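# Four arms unfold and latch a folding crate

## Task

Take the folding crate that lies collapsed on the floor and erect it, so that each of its four walls stands upright and each of its four corner latches is engaged.

## Robot and tools

Robots. Four i2rt Big YAM arms, named arm1 to arm4, each with six revolute joints and a two-finger gripper, stand around the crate. Their feet (base_link) in the scene frame, in metres: arm1 at (-0.344, +0.564, 0.400), arm2 at (-0.347, -0.575, 0.384), arm3 at (+0.320, +0.573, 0.372), arm4 at (+0.356, -0.566, 0.334). Each foot faces along its own +x; arm1 and arm3 face roughly toward -y, arm2 and arm4 roughly toward +y. A hand reaches about 1.0 m from the joint1 axis.

Frame. One scene frame for every pose: metres, origin on the floor, +z up. Orientations are quaternions written w, x, y, z. The hand point lies between the finger pads, about 1 cm short of the tips; the fingers point along the hand's +z and open along its y. Printed hand positions can be off, more so at long reach.

Joints (absolute angles in radians; the number after ± is the tolerance for done): joint1_rad -2.879..2.879 ±0.045, rotation about the foot, positive counter-clockwise seen from above, 0 along the foot's +x. joint2_rad 0..3.141 ±0.14, shoulder; 0 has the upper arm pointing back about level, larger values lift it up then forward. joint3_rad 0..3.019 ±0.09, elbow; 0 is folded, larger opens. joint4_rad -1.692..1.57 ±0.055, hand pitch, positive tips the fingers up. joint5_rad -1.57..1.57 ±0.03, hand yaw, positive to the arm's right. joint6_rad -2.094..2.094 ±0.035, hand roll, positive clockwise viewed from behind. gripper_m 0..0.093 ±0.003, fingertip gap in metres.

Tool move. Optional keys arm1, arm2, arm3, arm4 (one object per arm) and cameras. Inside an arm object: joints, a dictionary keyed by joint name giving absolute target angles (and gripper_m as an absolute gap); target, a list of seven numbers [x, y, z, qw, qx, qy, qz], an absolute hand pose in the scene frame to which the hand travels on a straight line from its current hand_target; speed, the hand's top speed in m/s, 0.002 to 0.5, default 0.25, with turning capped at twice that value in rad/s; min_time_s, 0.1 to 8, the shortest duration for that arm's joint motions. If target is present, joints may contain only gripper_m, otherwise the call is refused. All parts of one call start together; hand paths in a call finish together; a path stops after 10 s even if unfinished, and no action exceeds 15 s. cameras: list drawn from arm1_cam_wrist to arm4_cam_wrist, cam_high, cam_low, or all; [] means none; omitted means all for an empty move, none otherwise. A move with no arm parts just reports every robot in full plus images.

Tool wait: seconds from 0 to 10, plus cameras as in move; commands nothing new. Tool zoom_image: camera name and region [x0, y0, x1, y1] in pixels (images are 672x504, origin top-left, region at most 504 by 504) of that camera's newest image. read_manual returns only licence texts. finished_scene takes scene, the current scene number, ends it irreversibly; the crate must stay erected with no help from the robots.

Results. The move line lists arms that got a motion; an arm marked as last shown got nothing, its status lines read not commanded and other omitted lines are unchanged. hand and hand_target give poses; hand_target is where the held joint targets would put the hand. Joint velocities are rad/s (gripper m/s) in joint_positions order; within noise means at rest. Joint torques are in N m, positive toward larger angles, carry fixed per-arm offsets and noise; entries 3 and 4 wrap at ±28. Statuses: done (hand within 1 cm and 2 degrees); off_target, not a stop, resting away from the target and maybe still pushing; time_out, a stop where a joint ran late and now pushes toward on_its_own's target; joint command not followed or pose unreachable, where a safety check holds the arm targets back but still runs the gripper command; not_followed drops a hand target. After a refused call or a stop in one, the reply's later move, wait and finished_scene calls are skipped. MOTOR HOT appears near 85 °C; at 100 °C an OVER-TEMPERATURE FAULT drops that arm for 30 to 60 s or more, after which keys read limit_stop_at_motor_heat and must be resent.

Behaviour. Each control step the path pose is clipped to within 100 mm and 20 degrees of the measured hand, then solved by damped inverse kinematics, position first. Hands trail and wander from the path and may overshoot speed, above all with a near-straight arm. Joint-only commands run at full joint speed and can swing wide; a fast, stretched arm can overshoot by about 30 degrees. Low-cost gears give play and sag. Omitted arms or joints may still push toward old targets. Tiny moves may not start. Gripper readings run up to 0.003 m wide in free air; gripping a hard part reads up to 0.005 m under or 0.002 m over its width. A target just under first contact grips gently; 0.005 m or more under holds at full force, about 50 to 64 N per pad.

Avoid. Arms never stop at contact and keep pressing. A hard press between two robots, including one gripper closing on another's fingers, ends the scene; the safety check does not keep fingers, gripper housings or wrist cameras apart, and nothing in the results reports robot-robot contact. Don't hit fixed or heavy things hard, slam parts, let go of moving parts, or drop anything far. Holding loads, stretched poses and pushing at unreachable poses heat motors, even while idle.

Each tool is called as name(argument=value, ...), one argument or row to a line, values as JSON.

## Session

move(
)

Scene clock: 0.00 s.
Joint torques (N m): no reading
Motor temperatures (°C): arm1=[26 28 28 24 27 23 24] | arm2=[24 25 23 24 28 27 25] | arm3=[26 24 27 24 26 24 27] | arm4=[25 26 26 31 26 25 27]
Heat: arm1: hottest joint2_rad 28 °C; arm2: hottest joint5_rad 28 °C; arm3: hottest joint3_rad 27 °C; arm4: hottest joint4_rad 31 °C.
Joint velocities: within noise
arm1.joint_positions: joint1_rad=-0.585 joint2_rad=+0.620 joint3_rad=+1.408 joint4_rad=-1.557 joint5_rad=+0.189 joint6_rad=-0.039 gripper_m=+0.09396
arm1.joint_status: not commanded
arm1.hand: x=-0.4492 y=+0.3975 z=+0.9079 quat_wxyz=(-0.135, -0.774, -0.490, +0.378) (m; scene frame)
arm1.hand_target: x=-0.4485 y=+0.3991 z=+0.9182 quat_wxyz=(-0.142, -0.770, -0.486, +0.388) (m; scene frame)
arm1.hand_status: not commanded
arm2.joint_positions: joint1_rad=+0.742 joint2_rad=+0.634 joint3_rad=+1.438 joint4_rad=-1.211 joint5_rad=-0.133 joint6_rad=-0.320 gripper_m=+0.09396
arm2.joint_status: not commanded
arm2.hand: x=-0.5072 y=-0.3840 z=+0.9710 quat_wxyz=(-0.284, +0.802, -0.229, -0.472) (m; scene frame)
arm2.hand_target: x=-0.5054 y=-0.3866 z=+0.9837 quat_wxyz=(-0.292, +0.795, -0.226, -0.481) (m; scene frame)
arm2.hand_status: not commanded
arm3.joint_positions: joint1_rad=+0.368 joint2_rad=+0.623 joint3_rad=+1.401 joint4_rad=-1.238 joint5_rad=-0.070 joint6_rad=+0.635 gripper_m=+0.09396
arm3.joint_status: not commanded
arm3.hand: x=+0.3681 y=+0.3300 z=+0.9365 quat_wxyz=(-0.499, -0.717, -0.455, +0.173) (m; scene frame)
arm3.hand_target: x=+0.3677 y=+0.3328 z=+0.9459 quat_wxyz=(-0.507, -0.712, -0.452, +0.176) (m; scene frame)
arm3.hand_status: not commanded
arm4.joint_positions: joint1_rad=+0.790 joint2_rad=+0.548 joint3_rad=+1.366 joint4_rad=-1.267 joint5_rad=+0.243 joint6_rad=-0.097 gripper_m=+0.09396
arm4.joint_status: not commanded
arm4.hand: x=+0.1990 y=-0.4148 z=+0.8936 quat_wxyz=(-0.270, +0.802, -0.261, -0.465) (m; scene frame)
arm4.hand_target: x=+0.2021 y=-0.4168 z=+0.9027 quat_wxyz=(-0.273, +0.796, -0.260, -0.474) (m; scene frame)
arm4.hand_status: not commanded
pictures: arm1_cam_wrist, arm2_cam_wrist, arm3_cam_wrist, arm4_cam_wrist, cam_high, cam_low

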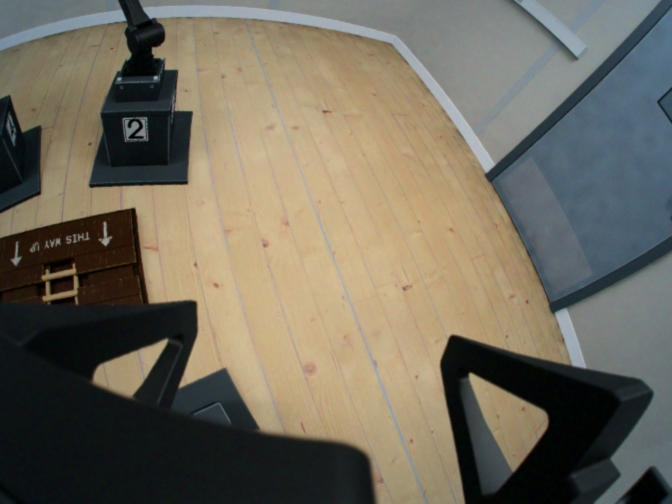

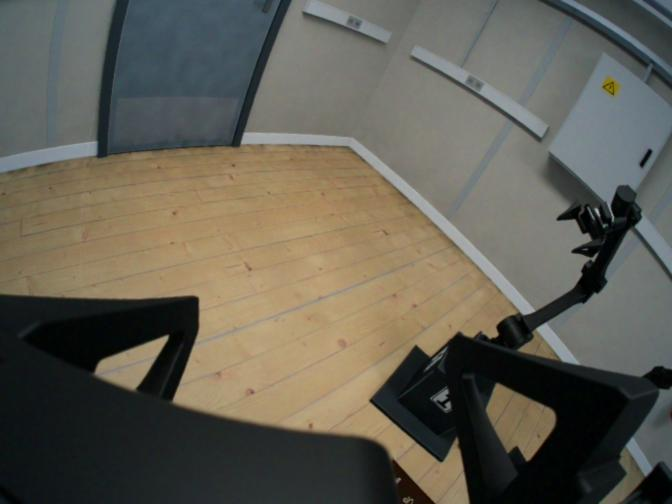

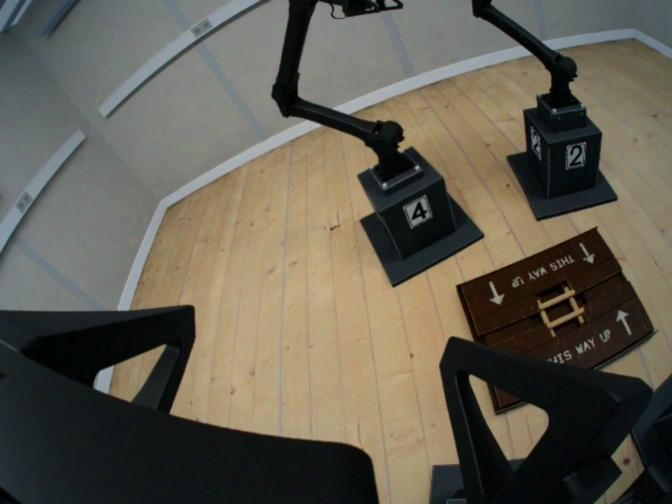

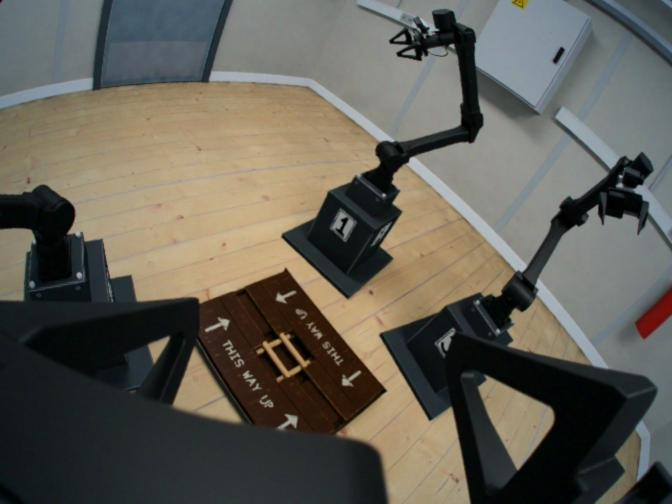

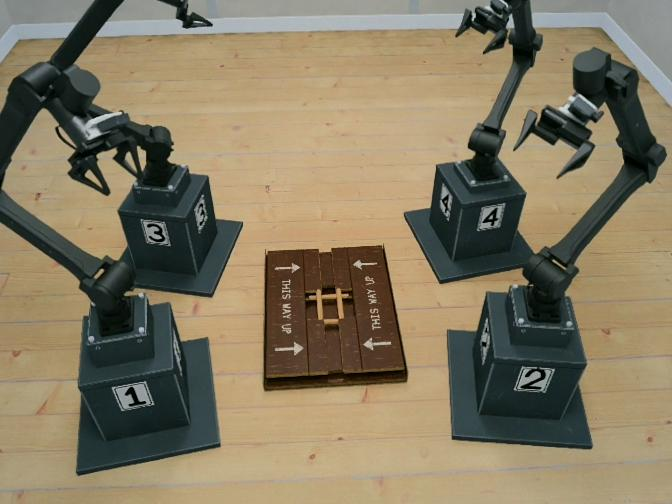

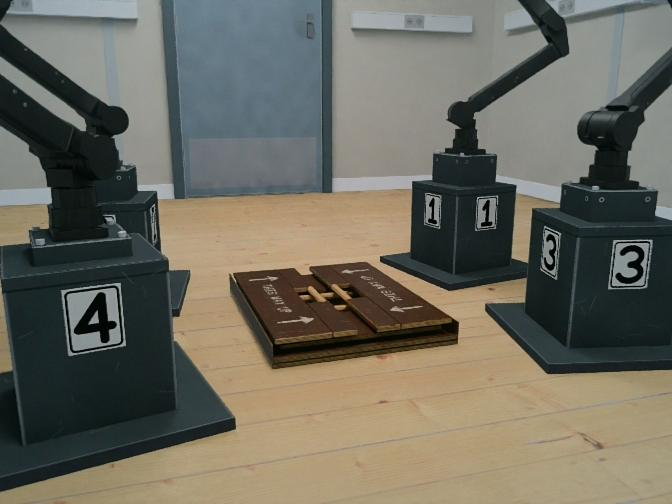

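zoom_image(
  camera="cam_high",
  region=[240, 230, 430, 400],
)

zoom_image(
  camera="cam_low",
  region=[210, 240, 480, 390],
)

zoom_image(
  camera="arm4_cam_wrist",
  region=[180, 250, 400, 450],
)

Scaled by 2.653 from the camera's image (finer frame: 960x720).

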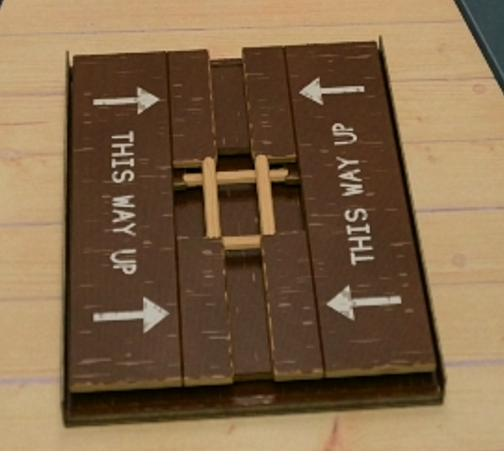

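Scaled by 1.867 from the camera's image (finer frame: 960x720).

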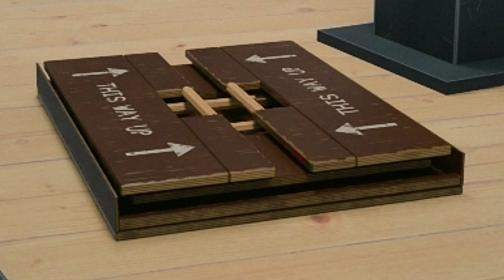

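Scaled by 2.291 from the camera's image (finer frame: 960x720).

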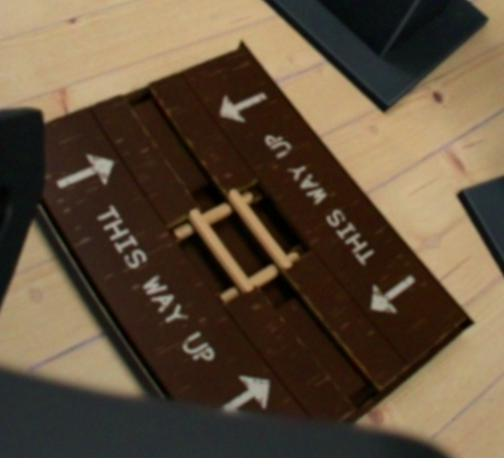

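move(
  arm1={"target": [-0.05, -0.05, 0.55, 0, 0.7071, 0.7071, 0], "speed": 0.4},
  cameras=["arm1_cam_wrist", "cam_low"],
)

Scene clock: 25.27 s.
Joint torques (N m): arm1=[0.21 -25.93 12.1 0.06 0.09 -0.04] | arm2=[-0.09 1.32 7.73 1.8 -0.04 0] | arm3=[-0.73 -0.03 7.75 2.41 0.11 0.04] | arm4=[1.73 3.31 9.98 1.85 -0.04 0.13]
Motor temperatures (°C): arm1=[26 28 30 25 26 23 24] | arm2=[24 25 24 25 28 27 25] | arm3=[26 24 29 24 26 23 27] | arm4=[25 26 29 31 26 25 27]
Heat: arm1: hottest joint3_rad 30 °C; arm2: hottest joint5_rad 28 °C; arm3: hottest joint3_rad 29 °C; arm4: hottest joint4_rad 31 °C.
move: arm1 off_target
Joint velocities: within noise
arm1.joint_positions: joint1_rad=+0.257 joint2_rad=+2.205 joint3_rad=+2.145 joint4_rad=-1.571 joint5_rad=-0.005 joint6_rad=+0.455 gripper_m=+0.09396
arm1.joint_status: not commanded
arm1.hand: x=-0.0579 y=-0.0380 z=+0.5267 quat_wxyz=(+0.027, -0.712, -0.702, -0.008)
arm1.hand_target: x=-0.0482 y=-0.0468 z=+0.5462 quat_wxyz=(+0.006, -0.704, -0.710, -0.002)
arm1.hand_status: off_target (0.027 m and 3.4 deg from the pose sent, 0.698 m and 53.4 deg at the start)
arm2, arm3, arm4: as last shown

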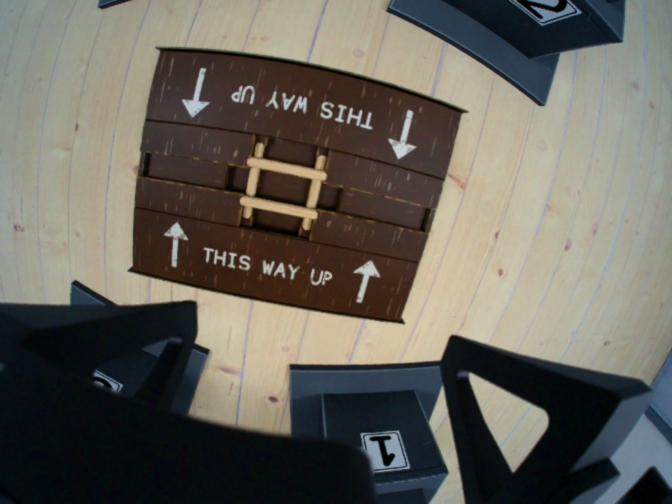

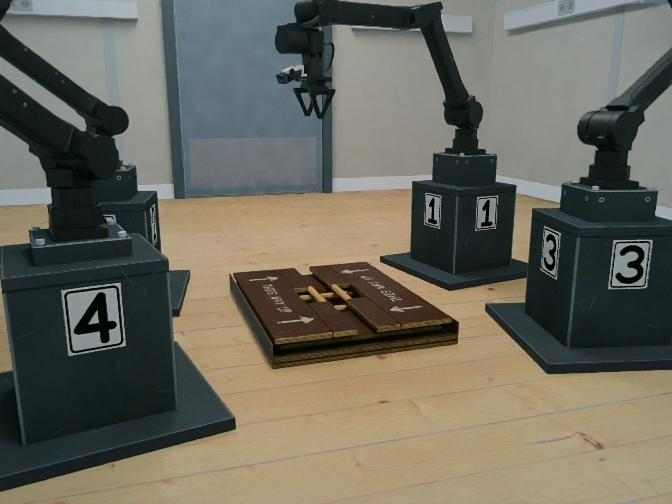

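zoom_image(
  camera="arm1_cam_wrist",
  region=[120, 30, 480, 330],
)

zoom_image(
  camera="arm1_cam_wrist",
  region=[210, 120, 360, 250],
)

Scaled by 1.400 from the camera's image (finer frame: 960x720).

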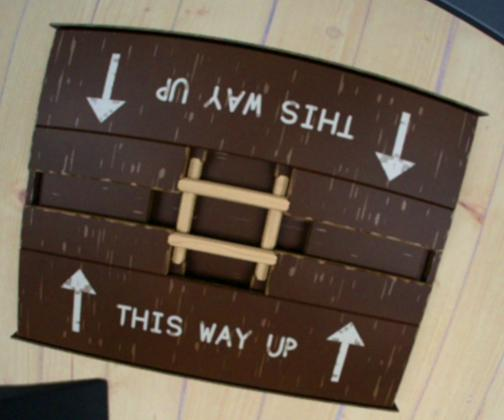

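Scaled by 3.360 from the camera's image (finer frame: 960x720).

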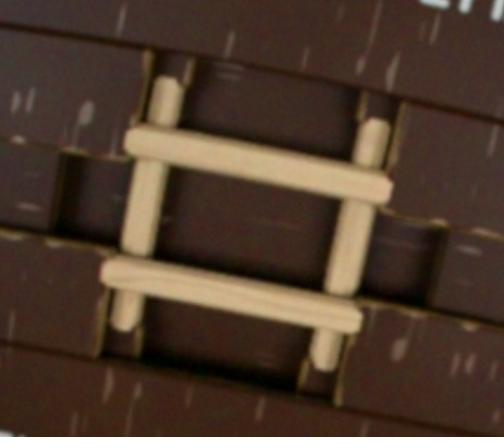

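move(
  arm1={"target": [-0.04, 0.02, 0.36, 0, 0.7071, 0.7071, 0], "speed": 0.3},
  arm3={"target": [0.36, 0.22, 0.36, 0.1244, 0.872, 0.2927, -0.3706], "speed": 0.4},
  cameras=["arm1_cam_wrist", "arm3_cam_wrist", "cam_high", "cam_low"],
)

zoom_image(
  camera="arm1_cam_wrist",
  region=[130, 50, 430, 275],
)

zoom_image(
  camera="arm3_cam_wrist",
  region=[100, 50, 500, 350],
)

zoom_image(
  camera="cam_high",
  region=[60, 130, 360, 400],
)

zoom_image(
  camera="cam_high",
  region=[320, 130, 620, 400],
)

Scene clock: 73.37 s.
Joint torques (N m): arm1=[0.67 -22.59 6.89 0.94 0.18 0.21] | arm2=[-0.03 1.32 7.73 1.8 -0.04 0.01] | arm3=[-1.85 -8.82 5.41 1.16 0.76 0.2] | arm4=[1.73 3.25 9.99 1.84 -0.04 0.13]
Motor temperatures (°C): arm1=[26 32 37 24 26 23 24] | arm2=[24 25 25 25 28 26 25] | arm3=[26 24 31 24 26 23 27] | arm4=[25 26 30 31 26 25 27]
Heat: arm1: hottest joint3_rad 37 °C; arm2: hottest joint5_rad 28 °C; arm3: hottest joint3_rad 31 °C; arm4: hottest joint4_rad 31 °C.
move: arm1 done; arm3 off_target
Joint velocities: within noise
arm1.joint_positions: joint1_rad=+0.315 joint2_rad=+2.169 joint3_rad=+1.641 joint4_rad=-1.045 joint5_rad=-0.005 joint6_rad=+0.493 gripper_m=+0.09396
arm1.joint_status: not commanded
arm1.hand: x=-0.0465 y=+0.0195 z=+0.3661 quat_wxyz=(+0.000, -0.705, -0.709, +0.001)
arm1.hand_target: x=-0.0419 y=+0.0220 z=+0.3603 quat_wxyz=(+0.000, -0.707, -0.707, +0.001)
arm1.hand_status: done (0.009 m and 0.4 deg from the pose sent, 0.177 m and 3.4 deg at the start)
arm2, arm4: as last shown
arm3.joint_positions: joint1_rad=+0.689 joint2_rad=+1.584 joint3_rad=+0.542 joint4_rad=-0.383 joint5_rad=+0.784 joint6_rad=+1.294 gripper_m=+0.09396
arm3.joint_status: not commanded
arm3.hand: x=+0.3548 y=+0.2357 z=+0.3551 quat_wxyz=(-0.105, -0.868, -0.311, +0.371)
arm3.hand_target: x=+0.3568 y=+0.2221 z=+0.3595 quat_wxyz=(-0.119, -0.872, -0.295, +0.371)
arm3.hand_status: off_target (0.017 m and 3.1 deg from the pose sent, 0.587 m and 55.5 deg at the start)

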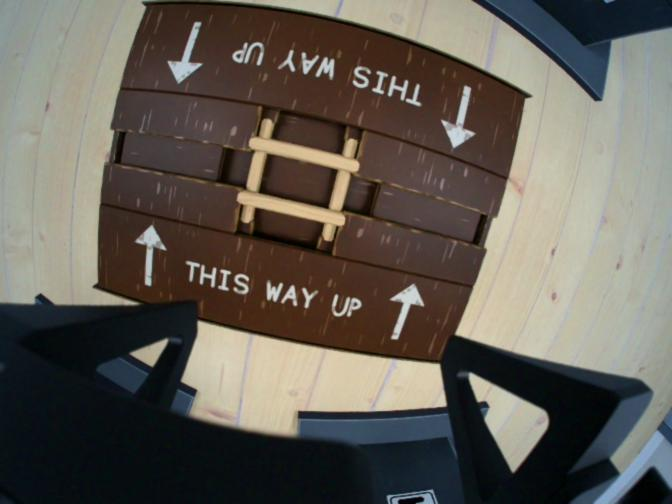

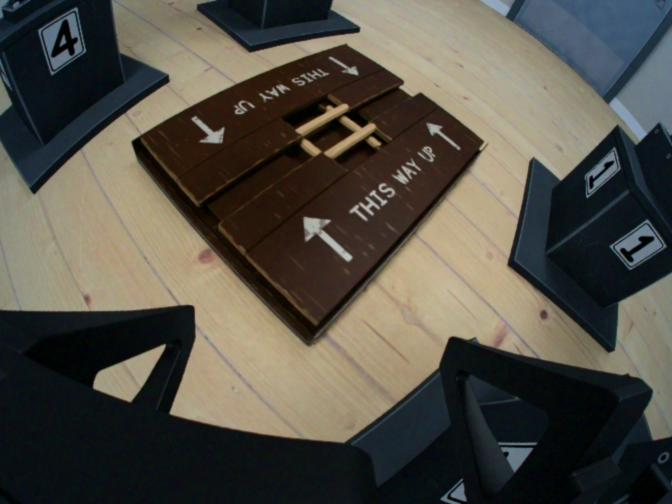

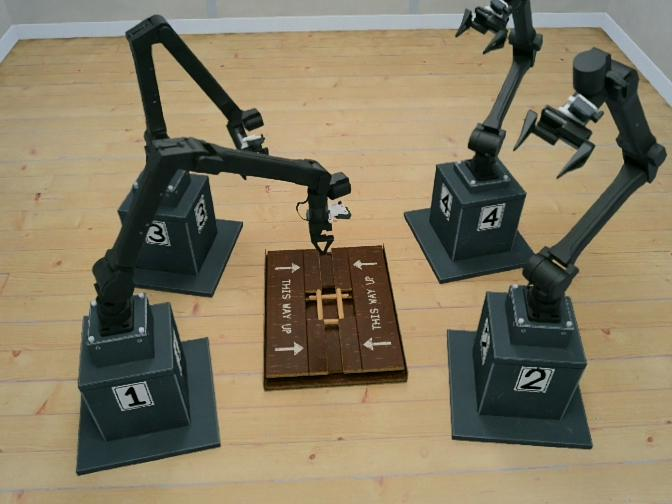

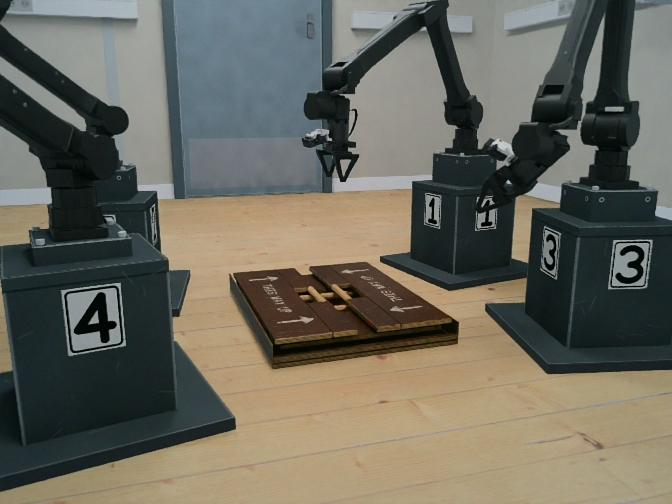

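Scaled by 1.680 from the camera's image (finer frame: 960x720).

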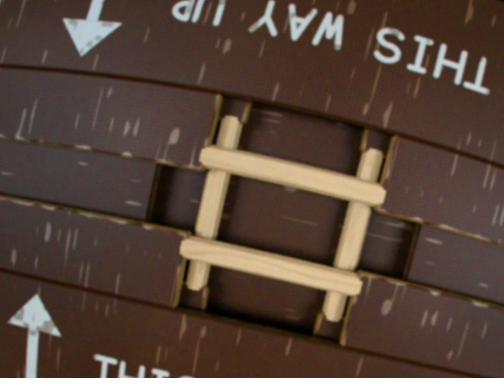

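Scaled by 1.260 from the camera's image (finer frame: 960x720).

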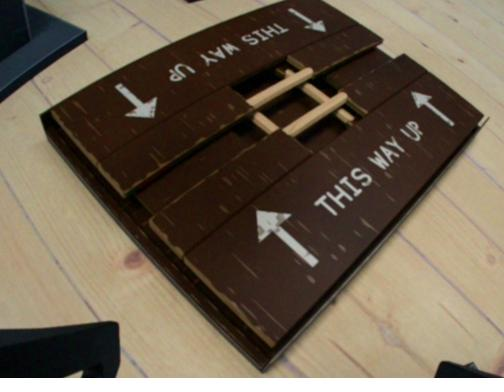

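Scaled by 1.680 from the camera's image (finer frame: 960x720).

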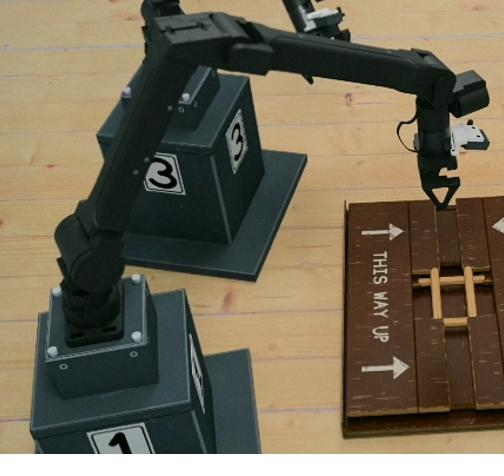

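Scaled by 1.680 from the camera's image (finer frame: 960x720).

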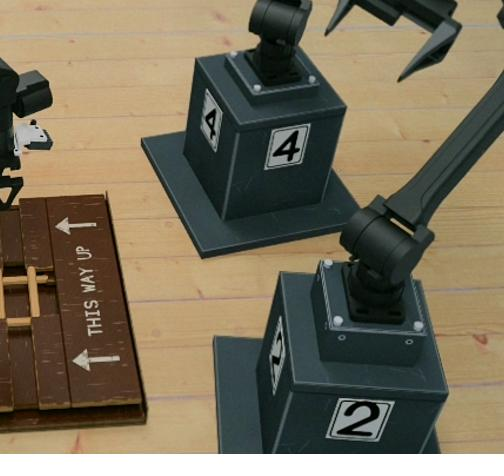

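move(
  arm1={"target": [-0.04, 0.03, 0.21, 0, 0, 1, 0], "speed": 0.3, "joints": {"gripper_m": 0.055}},
  cameras=["arm1_cam_wrist", "arm3_cam_wrist", "cam_high", "cam_low"],
)

zoom_image(
  camera="arm3_cam_wrist",
  region=[120, 30, 500, 350],
)

zoom_image(
  camera="cam_low",
  region=[220, 150, 480, 380],
)

Scene clock: 105.47 s.
Joint torques (N m): arm1=[0.91 -23.06 5.68 1.02 0 -0.05] | arm2=[-0.09 1.2 7.75 1.8 -0.04 0] | arm3=[-1.44 -8.35 5.44 1.17 0.75 0.17] | arm4=[1.73 3.31 10 1.85 -0.04 0.12]
Motor temperatures (°C): arm1=[26 31 33 24 26 23 24] | arm2=[24 25 26 25 27 26 25] | arm3=[26 24 31 24 26 23 27] | arm4=[25 26 31 31 26 25 27]
Heat: arm1: hottest joint3_rad 33 °C; arm2: hottest joint5_rad 27 °C; arm3: hottest joint3_rad 31 °C; arm4: hottest joint3_rad 31 °C.
move: arm1 off_target
Joint velocities: within noise
arm1.joint_positions: joint1_rad=+0.323 joint2_rad=+2.396 joint3_rad=+1.603 joint4_rad=-0.776 joint5_rad=+0.002 joint6_rad=-1.029 gripper_m=+0.05506
arm1.joint_status: all done
arm1.hand: x=-0.0474 y=+0.0259 z=+0.2185 quat_wxyz=(+0.004, -0.017, -1.000, +0.004)
arm1.hand_target: x=-0.0424 y=+0.0305 z=+0.2103 quat_wxyz=(+0.004, -0.005, -1.000, +0.002)
arm1.hand_status: off_target (0.012 m and 2.1 deg from the pose sent, 0.157 m and 89.6 deg at the start)
arm2, arm3, arm4: as last shown

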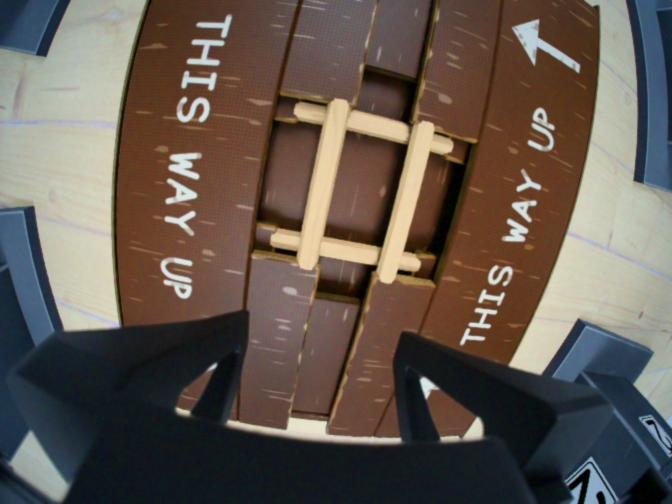

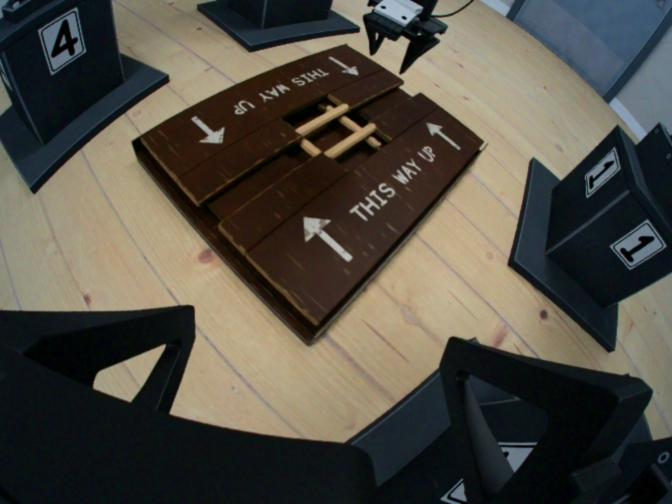

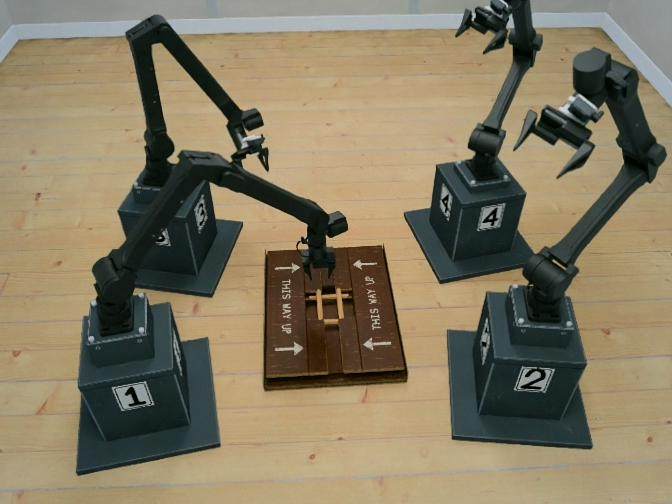

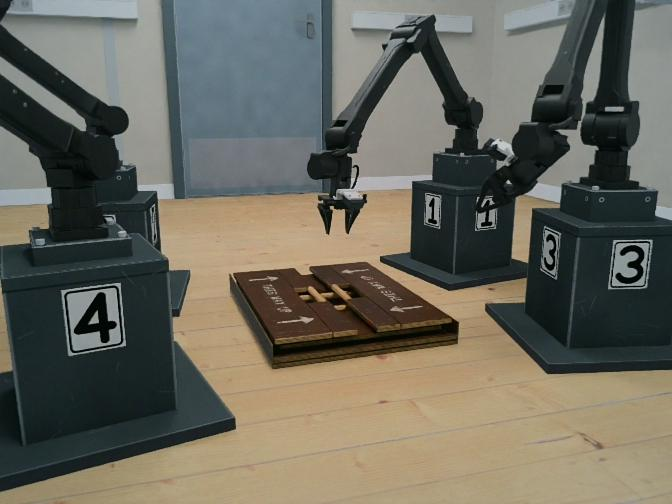

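Scaled by 1.326 from the camera's image (finer frame: 960x720).

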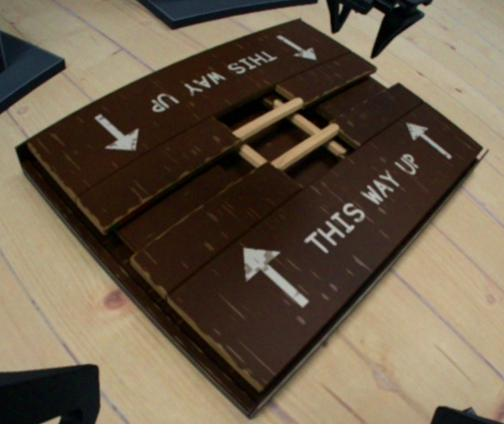

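Scaled by 1.938 from the camera's image (finer frame: 960x720).

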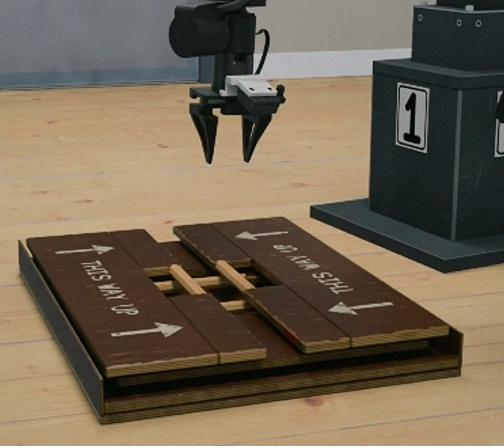

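zoom_image(
  camera="cam_high",
  region=[255, 190, 415, 400],
)

zoom_image(
  camera="arm1_cam_wrist",
  region=[200, 60, 500, 360],
)

Scaled by 2.400 from the camera's image (finer frame: 960x720).

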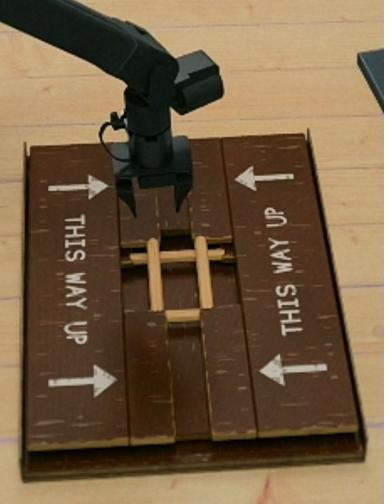

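Scaled by 1.680 from the camera's image (finer frame: 960x720).

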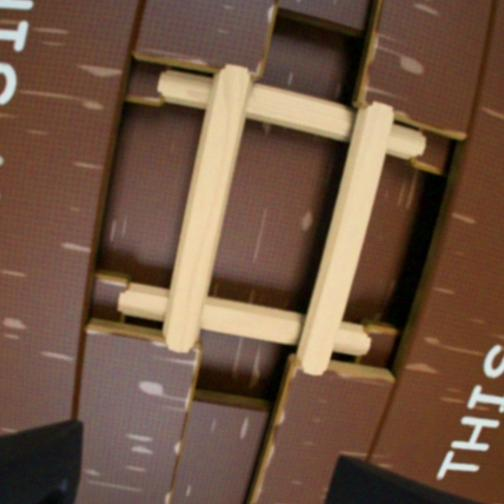

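move(
  arm1={"target": [-0.018, 0.03, 0.13, 0, 0, 1, 0], "speed": 0.2},
  cameras=["arm1_cam_wrist", "cam_high", "cam_low"],
)

zoom_image(
  camera="cam_high",
  region=[255, 190, 415, 400],
)

zoom_image(
  camera="cam_low",
  region=[220, 150, 480, 380],
)

Scene clock: 124.43 s.
Joint torques (N m): arm1=[-0.62 -25.82 7.34 0.73 0.06 0.11] | arm2=[-0.09 1.26 7.76 1.8 -0.04 0] | arm3=[-1.44 -8.53 5.41 1.32 0.77 0.2] | arm4=[1.73 3.25 9.99 1.85 -0.04 0.12]
Motor temperatures (°C): arm1=[26 32 33 24 26 23 24] | arm2=[24 25 26 25 27 26 25] | arm3=[26 25 30 24 27 23 27] | arm4=[25 26 31 31 26 25 27]
Heat: arm1: hottest joint3_rad 33 °C; arm2: hottest joint5_rad 27 °C; arm3: hottest joint3_rad 30 °C; arm4: hottest joint3_rad 31 °C.
move: arm1 off_target
Joint velocities: within noise
arm1.joint_positions: joint1_rad=+0.361 joint2_rad=+2.596 joint3_rad=+1.678 joint4_rad=-0.703 joint5_rad=-0.007 joint6_rad=-1.029 gripper_m=+0.05506
arm1.joint_status: not commanded
arm1.hand: x=-0.0334 y=+0.0498 z=+0.1191 quat_wxyz=(+0.013, +0.002, -1.000, -0.020)
arm1.hand_target: x=-0.0190 y=+0.0313 z=+0.1311 quat_wxyz=(+0.000, +0.000, -1.000, +0.000)
arm1.hand_status: off_target (0.027 m and 2.7 deg from the pose sent, 0.093 m and 2.1 deg at the start)
arm2, arm3, arm4: as last shown

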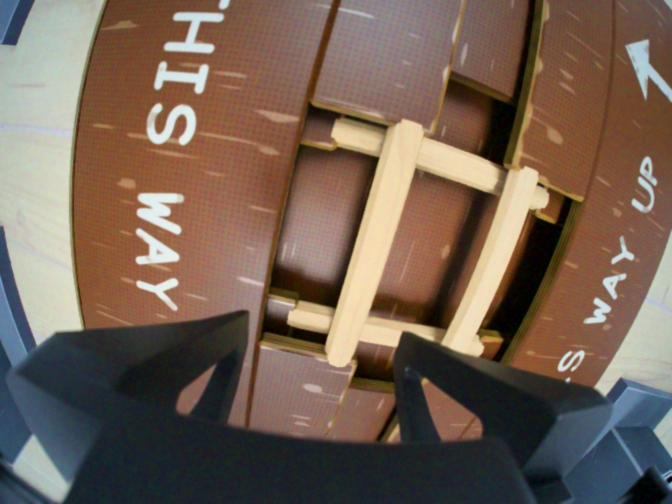

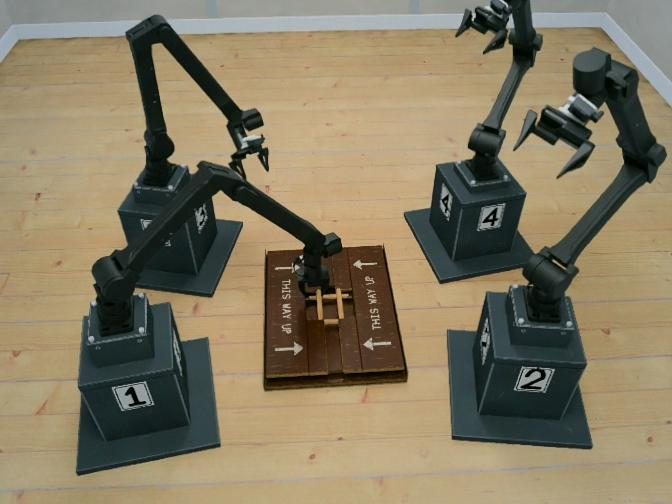

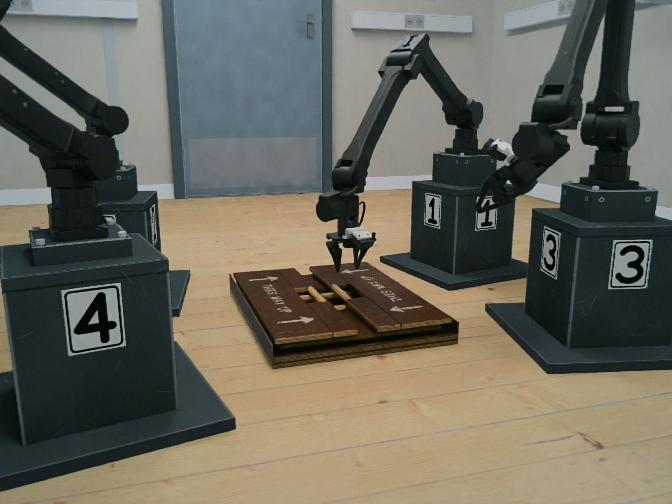

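Scaled by 2.400 from the camera's image (finer frame: 960x720).

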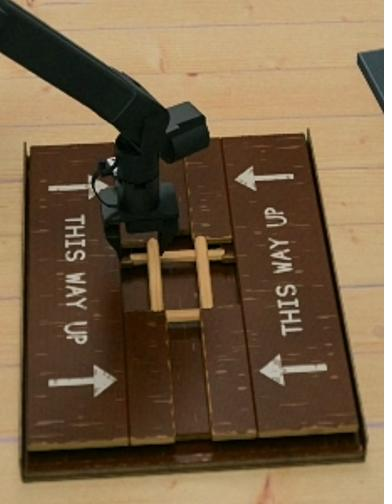

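Scaled by 1.938 from the camera's image (finer frame: 960x720).

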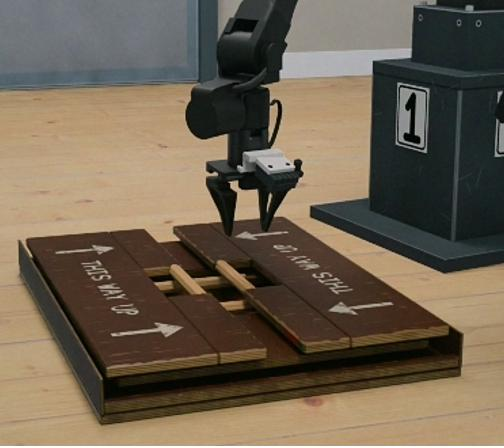

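move(
  arm1={"target": [-0.010, 0.027, 0.105, 0, 0.0384, 0.9993, 0], "speed": 0.15, "joints": {"gripper_m": 0.046}},
  cameras=["arm1_cam_wrist"],
)

Scene clock: 131.47 s.
Joint torques (N m): arm1=[0.62 -24.53 7.79 0.62 0.06 0.23] | arm2=[-0.03 1.32 7.73 1.81 -0.04 0] | arm3=[-1.49 -8.29 5.49 1.31 0.75 0.2] | arm4=[1.73 3.31 9.99 1.84 -0.04 0.12]
Motor temperatures (°C): arm1=[26 32 33 24 26 23 24] | arm2=[24 25 26 25 27 26 25] | arm3=[26 25 30 24 27 23 27] | arm4=[25 26 31 31 26 25 26]
Heat: arm1: hottest joint3_rad 33 °C; arm2: hottest joint5_rad 27 °C; arm3: hottest joint3_rad 30 °C; arm4: hottest joint3_rad 31 °C.
move: arm1 off_target
Joint velocities: within noise
arm1.joint_positions: joint1_rad=+0.364 joint2_rad=+2.645 joint3_rad=+1.740 joint4_rad=-0.696 joint5_rad=-0.007 joint6_rad=-0.960 gripper_m=+0.04606
arm1.joint_status: all done
arm1.hand: x=-0.0243 y=+0.0382 z=+0.1040 quat_wxyz=(+0.008, -0.031, -0.999, -0.012)
arm1.hand_target: x=-0.0104 y=+0.0280 z=+0.1047 quat_wxyz=(+0.000, -0.034, -0.999, +0.000)
arm1.hand_status: off_target (0.018 m and 1.9 deg from the pose sent, 0.036 m and 5.3 deg at the start)
arm2, arm3, arm4: as last shown

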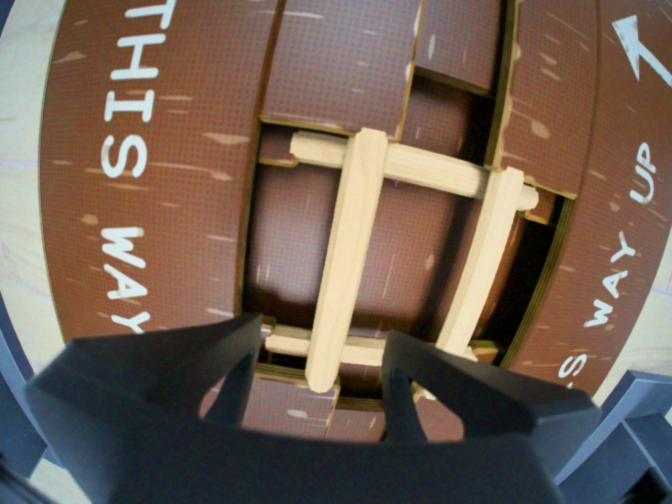

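move(
  arm1={"target": [0.004, 0.018, 0.085, 0, 0.0384, 0.9993, 0], "speed": 0.1},
  cameras=["arm1_cam_wrist"],
)

Scene clock: 135.40 s.
Joint torques (N m): arm1=[0.38 -24.53 8.06 0.23 0.07 0.23] | arm2=[-0.03 1.32 7.75 1.8 -0.04 0] | arm3=[-1.26 -8.47 5.5 1.14 0.83 0.18] | arm4=[1.73 3.31 9.99 1.84 -0.04 0.13]
Motor temperatures (°C): arm1=[26 32 33 24 26 23 24] | arm2=[24 25 26 25 27 26 25] | arm3=[26 25 30 24 27 23 27] | arm4=[25 26 31 31 26 25 26]
Heat: arm1: hottest joint3_rad 33 °C; arm2: hottest joint5_rad 27 °C; arm3: hottest joint3_rad 30 °C; arm4: hottest joint3_rad 31 °C.
move: arm1 off_target
Joint velocities: within noise
arm1.joint_positions: joint1_rad=+0.376 joint2_rad=+2.714 joint3_rad=+1.836 joint4_rad=-0.709 joint5_rad=-0.007 joint6_rad=-0.938 gripper_m=+0.04606
arm1.joint_status: not commanded
arm1.hand: x=-0.0076 y=+0.0256 z=+0.0850 quat_wxyz=(+0.004, -0.036, -0.999, -0.005)
arm1.hand_target: x=+0.0038 y=+0.0177 z=+0.0853 quat_wxyz=(-0.001, -0.039, -0.999, +0.001)
arm1.hand_status: off_target (0.014 m and 0.9 deg from the pose sent, 0.040 m and 1.9 deg at the start)
arm2, arm3, arm4: as last shown

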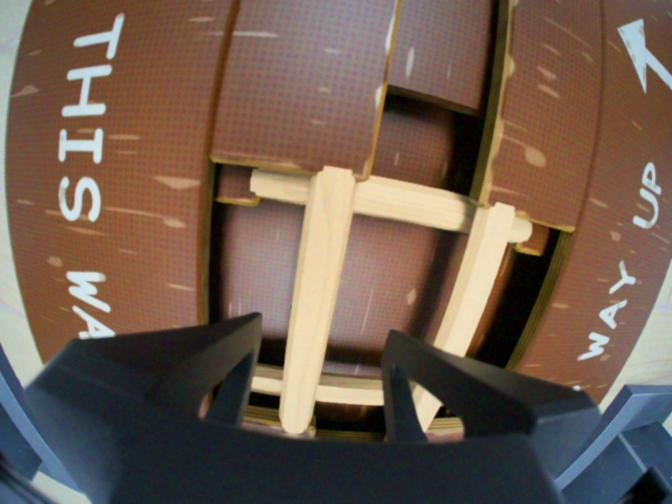

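move(
  arm1={"target": [0.001, 0.021, 0.058, 0, 0.0384, 0.9993, 0], "speed": 0.08},
  cameras=["arm1_cam_wrist", "cam_low"],
)

Scene clock: 147.47 s.
Joint torques (N m): arm1=[0.44 -25.29 7.64 0.88 0.09 0.16] | arm2=[-0.09 1.26 7.73 1.81 -0.04 0] | arm3=[-1.49 -9.05 5.19 1.11 0.77 0.18] | arm4=[1.73 3.31 9.99 1.84 -0.04 0.12]
Motor temperatures (°C): arm1=[26 32 33 24 26 23 24] | arm2=[24 25 26 25 27 26 25] | arm3=[26 25 30 24 27 23 27] | arm4=[25 26 31 31 26 25 26]
Heat: arm1: hottest joint3_rad 33 °C; arm2: hottest joint5_rad 27 °C; arm3: hottest joint3_rad 30 °C; arm4: hottest joint3_rad 31 °C.
move: arm1 off_target
Joint velocities: within noise
arm1.joint_positions: joint1_rad=+0.376 joint2_rad=+2.769 joint3_rad=+1.859 joint4_rad=-0.700 joint5_rad=-0.007 joint6_rad=-0.938 gripper_m=+0.04606
arm1.joint_status: not commanded
arm1.hand: x=-0.0134 y=+0.0344 z=+0.0568 quat_wxyz=(+0.011, -0.036, -0.999, -0.015)
arm1.hand_target: x=+0.0004 y=+0.0220 z=+0.0587 quat_wxyz=(+0.000, -0.038, -0.999, +0.000)
arm1.hand_status: off_target (0.020 m and 2.1 deg from the pose sent, 0.029 m and 0.9 deg at the start)
arm2, arm3, arm4: as last shown

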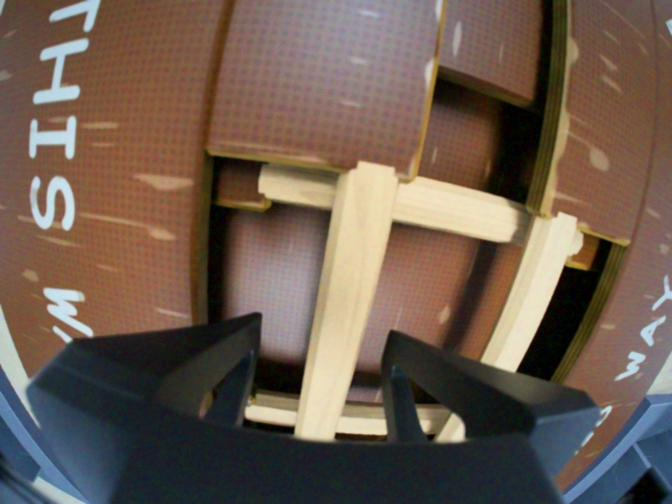

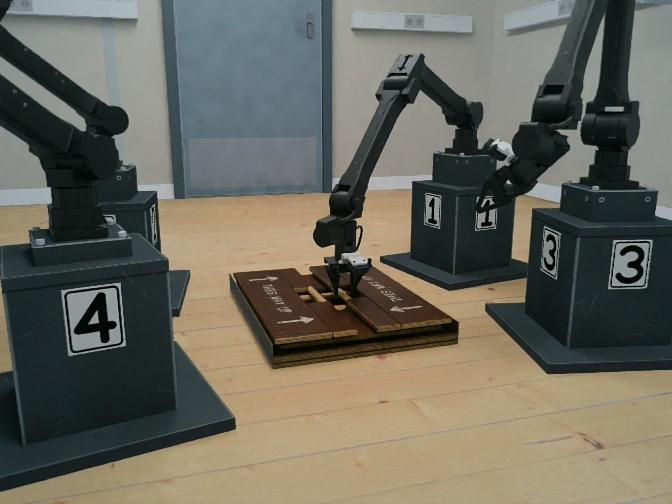

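move(
  arm1={"joints": {"gripper_m": 0.004}},
  cameras=["arm1_cam_wrist"],
)

Scene clock: 150.57 s.
Joint torques (N m): arm1=[0.44 -25.47 7.43 0.62 0.01 0.17] | arm2=[-0.09 1.32 7.73 1.81 -0.04 0] | arm3=[-2.08 -8.64 5.41 1.06 0.79 0.2] | arm4=[1.73 3.31 9.99 1.85 -0.04 0.12]
Motor temperatures (°C): arm1=[26 32 33 24 26 23 24] | arm2=[24 25 26 25 27 26 25] | arm3=[26 25 30 24 27 23 27] | arm4=[25 26 31 31 26 25 26]
Heat: arm1: hottest joint3_rad 33 °C; arm2: hottest joint5_rad 27 °C; arm3: hottest joint3_rad 30 °C; arm4: hottest joint3_rad 31 °C.
move: arm1 off_target
Joint velocities: within noise
arm1.joint_positions: joint1_rad=+0.375 joint2_rad=+2.771 joint3_rad=+1.864 joint4_rad=-0.689 joint5_rad=-0.007 joint6_rad=-0.929 gripper_m=+0.01663
arm1.joint_status: gripper_m off_target (ended at +0.01666, target +0.00400)
arm1.hand: x=-0.0119 y=+0.0301 z=+0.0568 quat_wxyz=(+0.007, -0.041, -0.999, -0.009)
arm1.hand_target: x=+0.0002 y=+0.0207 z=+0.0584 quat_wxyz=(-0.001, -0.043, -0.999, +0.001)
arm1.hand_status: not commanded
arm2.joint_positions: joint1_rad=+0.742 joint2_rad=+0.634 joint3_rad=+1.438 joint4_rad=-1.211 joint5_rad=-0.133 joint6_rad=-0.320 gripper_m=+0.09396
arm2.joint_status: not commanded
arm2.hand: x=-0.5072 y=-0.3840 z=+0.9710 quat_wxyz=(-0.284, +0.802, -0.229, -0.472)
arm2.hand_target: x=-0.5054 y=-0.3866 z=+0.9837 quat_wxyz=(-0.292, +0.795, -0.226, -0.481)
arm2.hand_status: not commanded
arm3: as last shown
arm4.joint_positions: joint1_rad=+0.790 joint2_rad=+0.548 joint3_rad=+1.366 joint4_rad=-1.267 joint5_rad=+0.243 joint6_rad=-0.097 gripper_m=+0.09396
arm4.joint_status: not commanded
arm4.hand: x=+0.1990 y=-0.4148 z=+0.8936 quat_wxyz=(-0.270, +0.802, -0.261, -0.465)
arm4.hand_target: x=+0.2021 y=-0.4168 z=+0.9027 quat_wxyz=(-0.273, +0.796, -0.260, -0.474)
arm4.hand_status: not commanded

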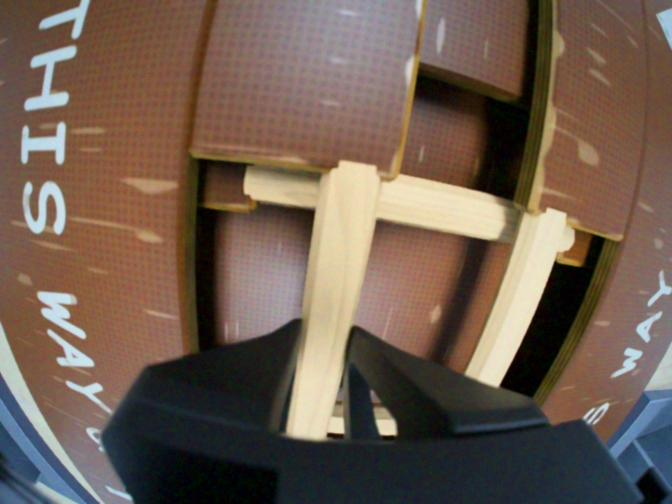

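move(
  arm1={"target": [0.001, 0.0305, 0.114, -0.0067, 0.0378, 0.9841, -0.1735], "speed": 0.12},
  cameras=["cam_low", "cam_high"],
)

Scene clock: 158.47 s.
Joint torques (N m): arm1=[0.85 -25.99 4.08 2.15 0.78 0.17] | arm2=[-0.09 1.26 7.75 1.81 -0.04 0] | arm3=[-1.44 -8.53 5.45 1.1 0.77 0.19] | arm4=[1.73 3.31 9.99 1.84 -0.04 0.13]
Motor temperatures (°C): arm1=[26 33 33 24 26 23 25] | arm2=[24 25 26 25 27 26 25] | arm3=[26 25 30 24 27 23 27] | arm4=[25 26 31 31 26 25 26]
Heat: arm1: hottest joint2_rad 33 °C; arm2: hottest joint5_rad 27 °C; arm3: hottest joint3_rad 30 °C; arm4: hottest joint3_rad 31 °C.
move: arm1 off_target
Joint velocities: within noise
arm1.joint_positions: joint1_rad=+0.435 joint2_rad=+2.588 joint3_rad=+1.531 joint4_rad=-0.290 joint5_rad=+0.196 joint6_rad=-0.892 gripper_m=+0.01663
arm1.joint_status: not commanded
arm1.hand: x=-0.0129 y=+0.0366 z=+0.1015 quat_wxyz=(+0.013, -0.040, -0.988, +0.150)
arm1.hand_target: x=-0.0013 y=+0.0300 z=+0.1136 quat_wxyz=(+0.005, -0.040, -0.985, +0.170)
arm1.hand_status: off_target (0.020 m and 2.8 deg from the pose sent, 0.059 m and 21.0 deg at the start)
arm2, arm3, arm4: as last shown
pictures: cam_high, cam_low

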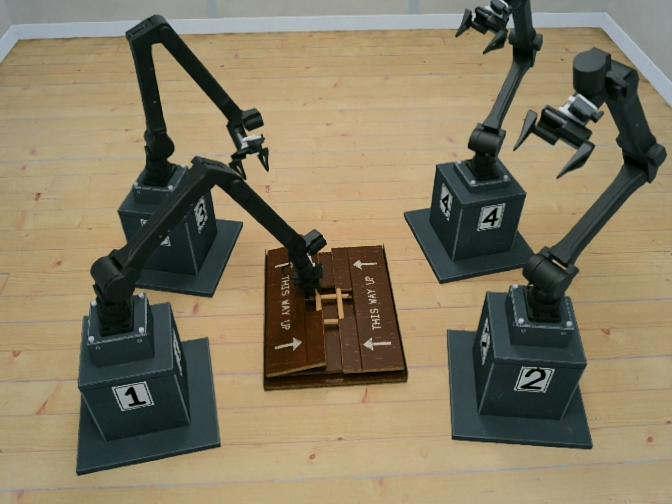

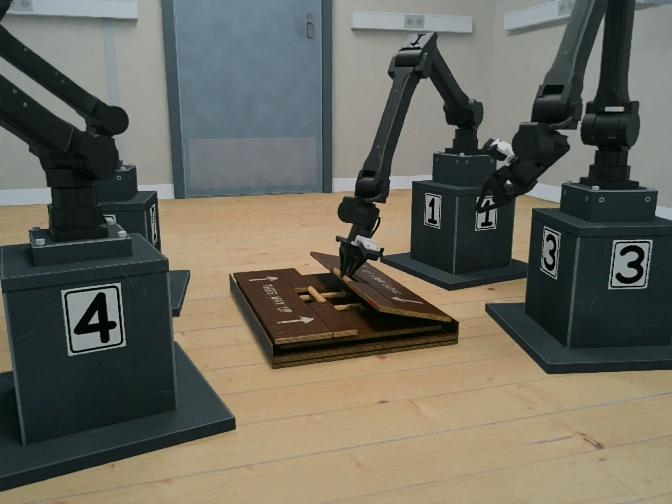

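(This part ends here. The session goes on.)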